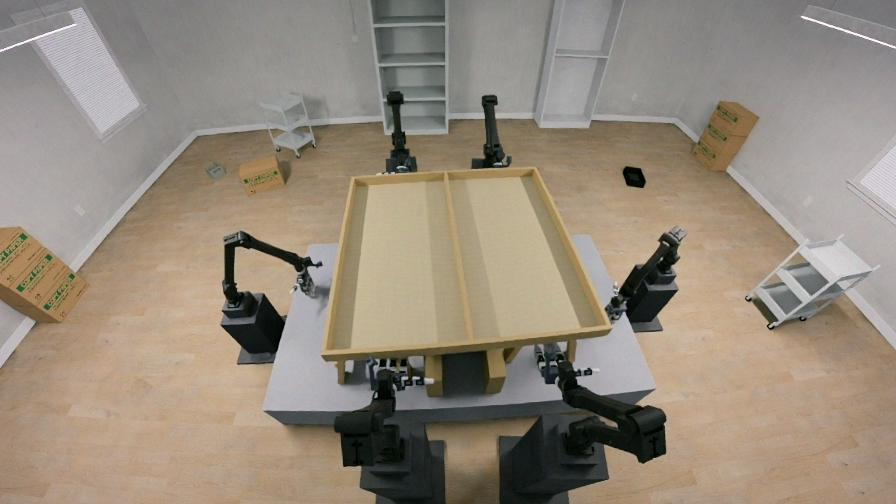

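Emit:
move --arm1 '{"target": [-0.382, 0.62, 0.915, 0.424, 0.906, 0.0, 0.0], "speed": 0.1}' --arm2 '{"target": [0.316, 0.64, 0.905, 0.431, 0.902, 0.0, 0.0], "speed": 0.1}' --arm3 '{"target": [-0.32, -0.67, 0.93, 0.0, 0.0, 0.9, 0.436], "speed": 0.1}' --arm4 '{"target": [0.381, -0.68, 0.91, 0.0, 0.0, 0.905, 0.425], "speed": 0.1}' --cameras '["all"]'

Emit:
zoom_image --camera "cam_high" --region '[300, 150, 640, 400]'

Scene clock: 1577.40 s.
Joint torques (N m): arm1=[1.9 -10.29 0.4 3.82 0.13 0.2] | arm2=[1.2 -2.9 6.82 2.66 0.23 -0.04] | arm3=[1.08 -3.78 3.96 1.55 0.11 -0.08] | arm4=[1.32 -4.48 1.87 2.61 0.4 0.14] | arm5=[0.09 -16.03 2.92 0.28 0.06 0.26] | arm6=[0.44 -18.26 4.85 0.47 0.16 0.12]
Motor temperatures (°C): arm1=[31 42 45 35 33 31] | arm2=[34 36 61 32 32 32] | arm3=[34 34 54 34 32 32] | arm4=[31 36 55 35 33 30] | arm5=[35 40 43 35 33 35] | arm6=[32 37 42 35 42 32]
Heat: arm1: hottest joint3_rad 45 °C; arm2: hottest joint3_rad 61 °C; arm3: hottest joint3_rad 54 °C; arm4: hottest joint3_rad 55 °C; arm5: hottest joint3_rad 43 °C; arm6: hottest joint3_rad 42 °C.
move: arm1 done; arm2 done; arm3 not_followed; arm4 done
Joint velocities: within noise
arm1.joint_positions: joint1_rad=+0.043 joint2_rad=+1.923 joint3_rad=+0.204 joint4_rad=+1.023 joint5_rad=+0.105 joint6_rad=+0.097 hand_index_mcp=+0.458 hand_index_abd=+0.003 hand_index_pip=+0.583 hand_index_dip=+0.699 hand_middle_mcp=+0.458 hand_middle_abd=+0.003 hand_middle_pip=+0.583 hand_middle_dip=+0.699 hand_ring_mcp=+0.457 hand_ring_abd=+0.003 hand_ring_pip=+0.583 hand_ring_dip=+0.699 hand_thumb_cmc=+0.722 hand_thumb_axl=+0.677 hand_thumb_mcp=+0.224 hand_thumb_ipl=+0.168 hand_current_limit=+0.790 hand_speed=-0.600
arm1.joint_status: not commanded
arm1.hand_state: goal,goal,goal,goal,goal,goal,goal,goal,goal,goal,goal,goal,goal,goal,goal,goal
arm1.index_mcp_current_ma: 16
arm1.index_abd_current_ma: 4
arm1.index_pip_current_ma: 15
arm1.index_dip_current_ma: 5
arm1.middle_mcp_current_ma: 17
arm1.middle_abd_current_ma: 4
arm1.middle_pip_current_ma: 13
arm1.middle_dip_current_ma: 5
arm1.ring_mcp_current_ma: 15
arm1.ring_abd_current_ma: 4
arm1.ring_pip_current_ma: 14
arm1.ring_dip_current_ma: 5
arm1.thumb_cmc_current_ma: 17
arm1.thumb_axl_current_ma: -1
arm1.thumb_mcp_current_ma: -5
arm1.thumb_ipl_current_ma: 0
arm1.hand_goal_index_mcp: 0.450
arm1.hand_goal_index_abd: 0.000
arm1.hand_goal_index_pip: 0.576
arm1.hand_goal_index_dip: 0.696
arm1.hand_goal_middle_mcp: 0.450
arm1.hand_goal_middle_abd: 0.000
arm1.hand_goal_middle_pip: 0.576
arm1.hand_goal_middle_dip: 0.696
arm1.hand_goal_ring_mcp: 0.450
arm1.hand_goal_ring_abd: 0.000
arm1.hand_goal_ring_pip: 0.576
arm1.hand_goal_ring_dip: 0.696
arm1.hand_goal_thumb_cmc: 0.714
arm1.hand_goal_thumb_axl: 0.678
arm1.hand_goal_thumb_mcp: 0.226
arm1.hand_goal_thumb_ipl: 0.168
arm1.hand: x=-0.3851 y=+0.6153 z=+0.9200 quat_wxyz=(+0.427, +0.904, -0.001, -0.003) (m; scene frame)
arm1.hand_target: x=-0.3821 y=+0.6199 z=+0.9152 quat_wxyz=(+0.424, +0.906, +0.000, +0.000) (m; scene frame)
arm1.hand_status: done (0.008 m and 0.6 deg from the pose sent, 0.048 m and 1.3 deg at the start)
arm2.joint_positions: joint1_rad=+0.101 joint2_rad=+1.068 joint3_rad=+0.077 joint4_rad=+0.289 joint5_rad=+0.094 joint6_rad=+0.069 hand_index_mcp=+0.457 hand_index_abd=-0.003 hand_index_pip=+0.584 hand_index_dip=+0.699 hand_middle_mcp=+0.457 hand_middle_abd=+0.001 hand_middle_pip=+0.582 hand_middle_dip=+0.699 hand_ring_mcp=+0.458 hand_ring_abd=-0.001 hand_ring_pip=+0.583 hand_ring_dip=+0.700 hand_thumb_cmc=+0.727 hand_thumb_axl=+0.677 hand_thumb_mcp=+0.225 hand_thumb_ipl=+0.168 hand_current_limit=+0.790 hand_speed=-0.600
arm2.joint_status: not commanded
arm2.hand_state: goal,goal,goal,goal,goal,goal,goal,goal,goal,goal,goal,goal,goal,goal,goal,goal
arm2.index_mcp_current_ma: 37
arm2.index_abd_current_ma: -14
arm2.index_pip_current_ma: 39
arm2.index_dip_current_ma: 17
arm2.middle_mcp_current_ma: 39
arm2.middle_abd_current_ma: 2
arm2.middle_pip_current_ma: 31
arm2.middle_dip_current_ma: 16
arm2.ring_mcp_current_ma: 42
arm2.ring_abd_current_ma: -4
arm2.ring_pip_current_ma: 34
arm2.ring_dip_current_ma: 18
arm2.thumb_cmc_current_ma: 68
arm2.thumb_axl_current_ma: -4
arm2.thumb_mcp_current_ma: -8
arm2.thumb_ipl_current_ma: -2
arm2.hand_goal_index_mcp: 0.450
arm2.hand_goal_index_abd: 0.000
arm2.hand_goal_index_pip: 0.576
arm2.hand_goal_index_dip: 0.696
arm2.hand_goal_middle_mcp: 0.450
arm2.hand_goal_middle_abd: 0.000
arm2.hand_goal_middle_pip: 0.576
arm2.hand_goal_middle_dip: 0.696
arm2.hand_goal_ring_mcp: 0.450
arm2.hand_goal_ring_abd: 0.000
arm2.hand_goal_ring_pip: 0.576
arm2.hand_goal_ring_dip: 0.696
arm2.hand_goal_thumb_cmc: 0.714
arm2.hand_goal_thumb_axl: 0.678
arm2.hand_goal_thumb_mcp: 0.226
arm2.hand_goal_thumb_ipl: 0.168
arm2.hand: x=+0.3120 y=+0.6427 z=+0.9021 quat_wxyz=(+0.425, +0.905, -0.001, -0.005) (m; scene frame)
arm2.hand_target: x=+0.3159 y=+0.6401 z=+0.9050 quat_wxyz=(+0.431, +0.902, +0.000, +0.000) (m; scene frame)
arm2.hand_status: done (0.006 m and 1.0 deg from the pose sent, 0.046 m and 0.7 deg at the start)
arm3.joint_positions: joint1_rad=+0.037 joint2_rad=+1.377 joint3_rad=+0.036 joint4_rad=+0.648 joint5_rad=+0.020 joint6_rad=+0.017 hand_index_mcp=+0.458 hand_index_abd=-0.001 hand_index_pip=+0.582 hand_index_dip=+0.699 hand_middle_mcp=+0.459 hand_middle_abd=+0.002 hand_middle_pip=+0.583 hand_middle_dip=+0.699 hand_ring_mcp=+0.459 hand_ring_abd=+0.003 hand_ring_pip=+0.584 hand_ring_dip=+0.699 hand_thumb_cmc=+0.720 hand_thumb_axl=+0.677 hand_thumb_mcp=+0.222 hand_thumb_ipl=+0.168 hand_current_limit=+0.790 hand_speed=-0.600
arm3.joint_status: not commanded
arm3.hand_state: goal,goal,goal,goal,goal,goal,goal,goal,goal,goal,goal,goal,goal,goal,goal,goal
arm3.index_mcp_current_ma: 3
arm3.index_abd_current_ma: 0
arm3.index_pip_current_ma: 2
arm3.index_dip_current_ma: 1
arm3.middle_mcp_current_ma: 4
arm3.middle_abd_current_ma: 0
arm3.middle_pip_current_ma: 2
arm3.middle_dip_current_ma: 1
arm3.ring_mcp_current_ma: 4
arm3.ring_abd_current_ma: 0
arm3.ring_pip_current_ma: 3
arm3.ring_dip_current_ma: 1
arm3.thumb_cmc_current_ma: 2
arm3.thumb_axl_current_ma: 0
arm3.thumb_mcp_current_ma: -1
arm3.thumb_ipl_current_ma: 0
arm3.hand_goal_index_mcp: 0.450
arm3.hand_goal_index_abd: 0.000
arm3.hand_goal_index_pip: 0.576
arm3.hand_goal_index_dip: 0.696
arm3.hand_goal_middle_mcp: 0.450
arm3.hand_goal_middle_abd: 0.000
arm3.hand_goal_middle_pip: 0.576
arm3.hand_goal_middle_dip: 0.696
arm3.hand_goal_ring_mcp: 0.450
arm3.hand_goal_ring_abd: 0.000
arm3.hand_goal_ring_pip: 0.576
arm3.hand_goal_ring_dip: 0.696
arm3.hand_goal_thumb_cmc: 0.714
arm3.hand_goal_thumb_axl: 0.678
arm3.hand_goal_thumb_mcp: 0.226
arm3.hand_goal_thumb_ipl: 0.168
arm3.on_its_own: joint4_rad is held at +0.639, not at its first target +0.513
arm3.hand: x=-0.3196 y=-0.6537 z=+0.9554 quat_wxyz=(+0.002, +0.003, +0.904, +0.427) (m; scene frame)
arm3.hand_target: x=-0.3196 y=-0.6506 z=+0.9580 quat_wxyz=(+0.002, +0.003, +0.903, +0.429) (m; scene frame)
arm3.hand_status: not_followed (0.030 m and 1.2 deg from the pose sent, 0.059 m and 0.7 deg at the start; a joint's target at an end of its range on 35 of 48 steps)
arm4.joint_positions: joint1_rad=+0.356 joint2_rad=+1.446 joint3_rad=+0.046 joint4_rad=+0.698 joint5_rad=+0.176 joint6_rad=+0.160 hand_index_mcp=+0.456 hand_index_abd=-0.003 hand_index_pip=+0.583 hand_index_dip=+0.699 hand_middle_mcp=+0.457 hand_middle_abd=-0.003 hand_middle_pip=+0.583 hand_middle_dip=+0.699 hand_ring_mcp=+0.457 hand_ring_abd=-0.003 hand_ring_pip=+0.582 hand_ring_dip=+0.699 hand_thumb_cmc=+0.719 hand_thumb_axl=+0.677 hand_thumb_mcp=+0.222 hand_thumb_ipl=+0.168 hand_current_limit=+0.790 hand_speed=-0.600
arm4.joint_status: not commanded
arm4.hand_state: goal,goal,goal,goal,goal,goal,goal,goal,goal,goal,goal,goal,goal,goal,goal,goal
arm4.index_mcp_current_ma: 14
arm4.index_abd_current_ma: -5
arm4.index_pip_current_ma: 16
arm4.index_dip_current_ma: 6
arm4.middle_mcp_current_ma: 17
arm4.middle_abd_current_ma: -5
arm4.middle_pip_current_ma: 16
arm4.middle_dip_current_ma: 5
arm4.ring_mcp_current_ma: 16
arm4.ring_abd_current_ma: -5
arm4.ring_pip_current_ma: 13
arm4.ring_dip_current_ma: 6
arm4.thumb_cmc_current_ma: 11
arm4.thumb_axl_current_ma: -1
arm4.thumb_mcp_current_ma: -9
arm4.thumb_ipl_current_ma: 0
arm4.hand_goal_index_mcp: 0.450
arm4.hand_goal_index_abd: 0.000
arm4.hand_goal_index_pip: 0.576
arm4.hand_goal_index_dip: 0.696
arm4.hand_goal_middle_mcp: 0.450
arm4.hand_goal_middle_abd: 0.000
arm4.hand_goal_middle_pip: 0.576
arm4.hand_goal_middle_dip: 0.696
arm4.hand_goal_ring_mcp: 0.450
arm4.hand_goal_ring_abd: 0.000
arm4.hand_goal_ring_pip: 0.576
arm4.hand_goal_ring_dip: 0.696
arm4.hand_goal_thumb_cmc: 0.714
arm4.hand_goal_thumb_axl: 0.678
arm4.hand_goal_thumb_mcp: 0.226
arm4.hand_goal_thumb_ipl: 0.168
arm4.hand: x=+0.3820 y=-0.6759 z=+0.9118 quat_wxyz=(+0.003, -0.001, +0.905, +0.425) (m; scene frame)
arm4.hand_target: x=+0.3811 y=-0.6800 z=+0.9100 quat_wxyz=(+0.000, +0.000, +0.905, +0.425) (m; scene frame)
arm4.hand_status: done (0.005 m and 0.4 deg from the pose sent, 0.056 m and 0.5 deg at the start)
arm5, arm6: as last shown
pictures: arm1_cam_wrist, arm2_cam_wrist, arm3_cam_wrist, arm4_cam_wrist, arm5_cam_wrist, arm6_cam_wrist, cam_high
pose unreachable (arm3 arm): on one or more control steps of this call this arm could not follow its commanded pose, so it was not sent that pose on those steps. On the call's last step it was still not sent that pose. It may still have moved: this result reports where it is.
cause: moving toward the commanded pose would bring two parts of the arm too close to each other.
camera_calibration:
arm1_cam_wrist: T_world_to_cam=[[-0.775092, -0.394141, 0.493847, -0.479123], [-0.397353, 0.91175, 0.104027, -0.863968], [-0.491267, -0.115601, -0.863304, 0.802093], [0, 0, 0, 1]] pos_world=[-0.320623, 0.691604, 1.01894]
arm2_cam_wrist: T_world_to_cam=[[-0.786886, -0.344907, 0.511713, 0.0299844], [-0.358, 0.930565, 0.0767088, -0.611599], [-0.50264, -0.122832, -0.855725, 1.12987], [0, 0, 0, 1]] pos_world=[0.372557, 0.718259, 0.998427]
arm3_cam_wrist: T_world_to_cam=[[0.77986, 0.394365, 0.486101, 0.0753968], [0.44558, -0.89517, 0.0113842, -0.495515], [0.439632, 0.207719, -0.873829, 1.23904], [0, 0, 0, 1]] pos_world=[-0.382729, -0.730675, 1.0517]
arm4_cam_wrist: T_world_to_cam=[[0.798525, 0.391482, 0.457274, -0.422117], [0.425324, -0.904489, 0.031622, -0.850487], [0.425979, 0.169239, -0.888763, 0.883317], [0, 0, 0, 1]] pos_world=[0.322528, -0.753496, 1.00498]
arm5_cam_wrist: T_world_to_cam=[[-0.641244, 0.767081, 0.0198071, 0.770461], [0.554028, 0.444974, 0.703599, -0.816715], [0.530904, 0.462153, -0.710321, -0.0203974], [0, 0, 0, 1]] pos_world=[0.957366, -0.218162, 0.544891]
arm6_cam_wrist: T_world_to_cam=[[0.583358, -0.812111, 0.0130101, 0.740582], [-0.546905, -0.380911, 0.745521, -0.848465], [-0.60049, -0.442021, -0.666355, -0.119127], [0, 0, 0, 1]] pos_world=[-0.967589, 0.225589, 0.543533]

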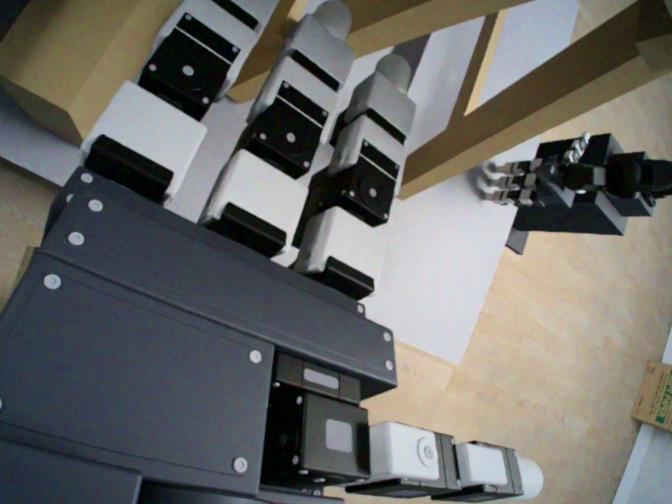

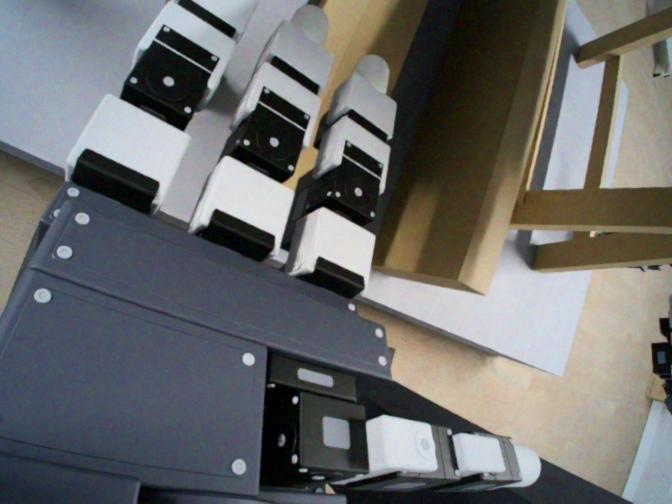

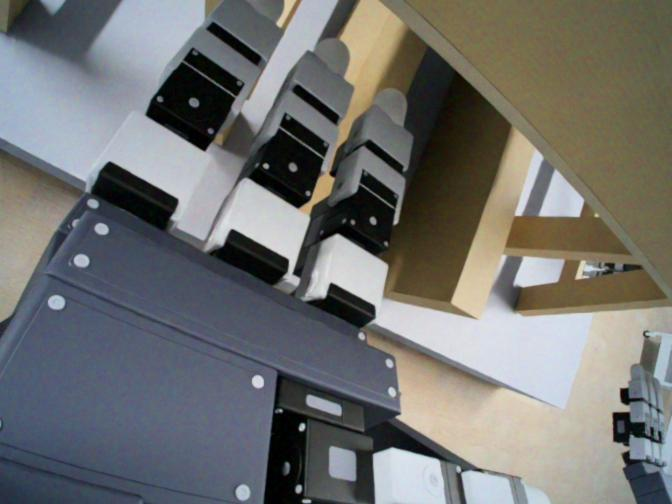

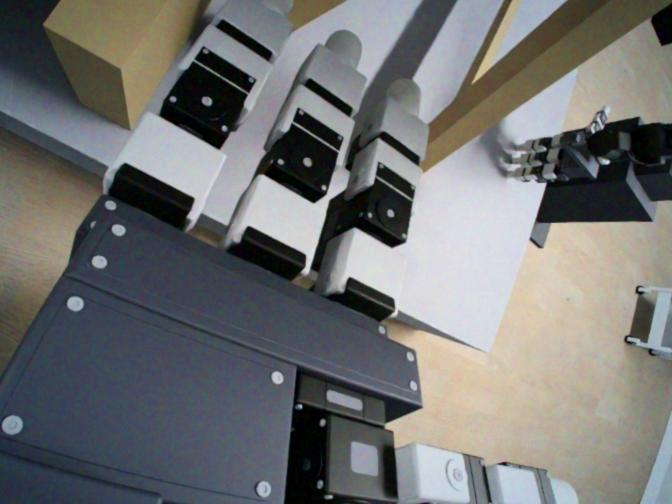

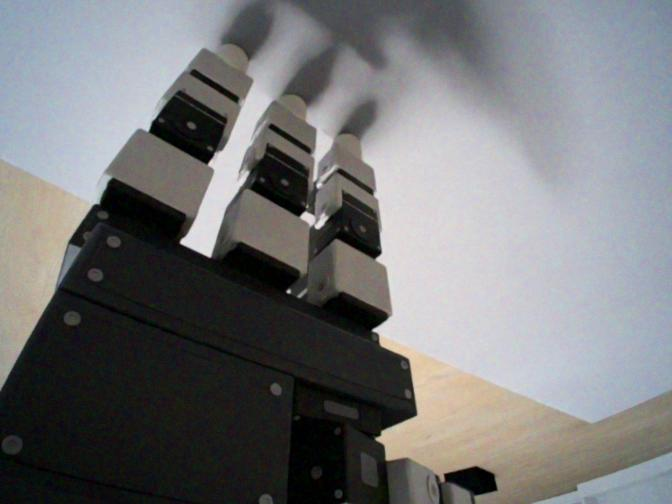

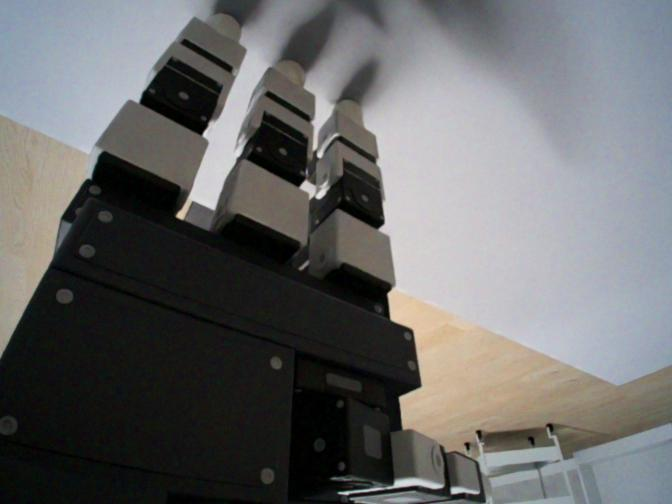

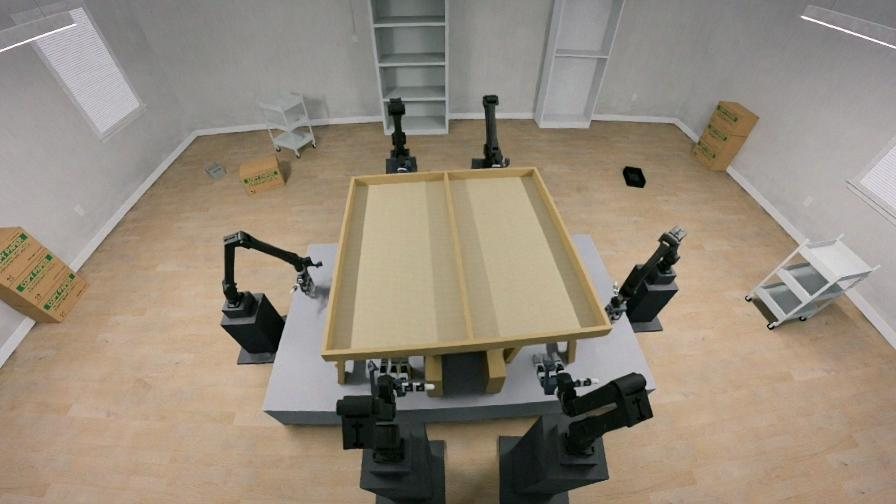

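Scaled by 1.482 from the camera's 896x504 image, which has a finer 1280x720 frame.

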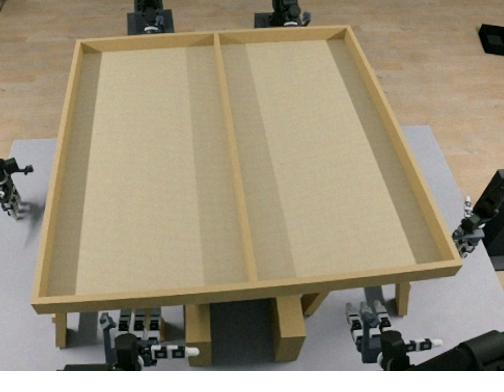

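Emit:
finished_scene --scene 1

The scene is finished: the task was done.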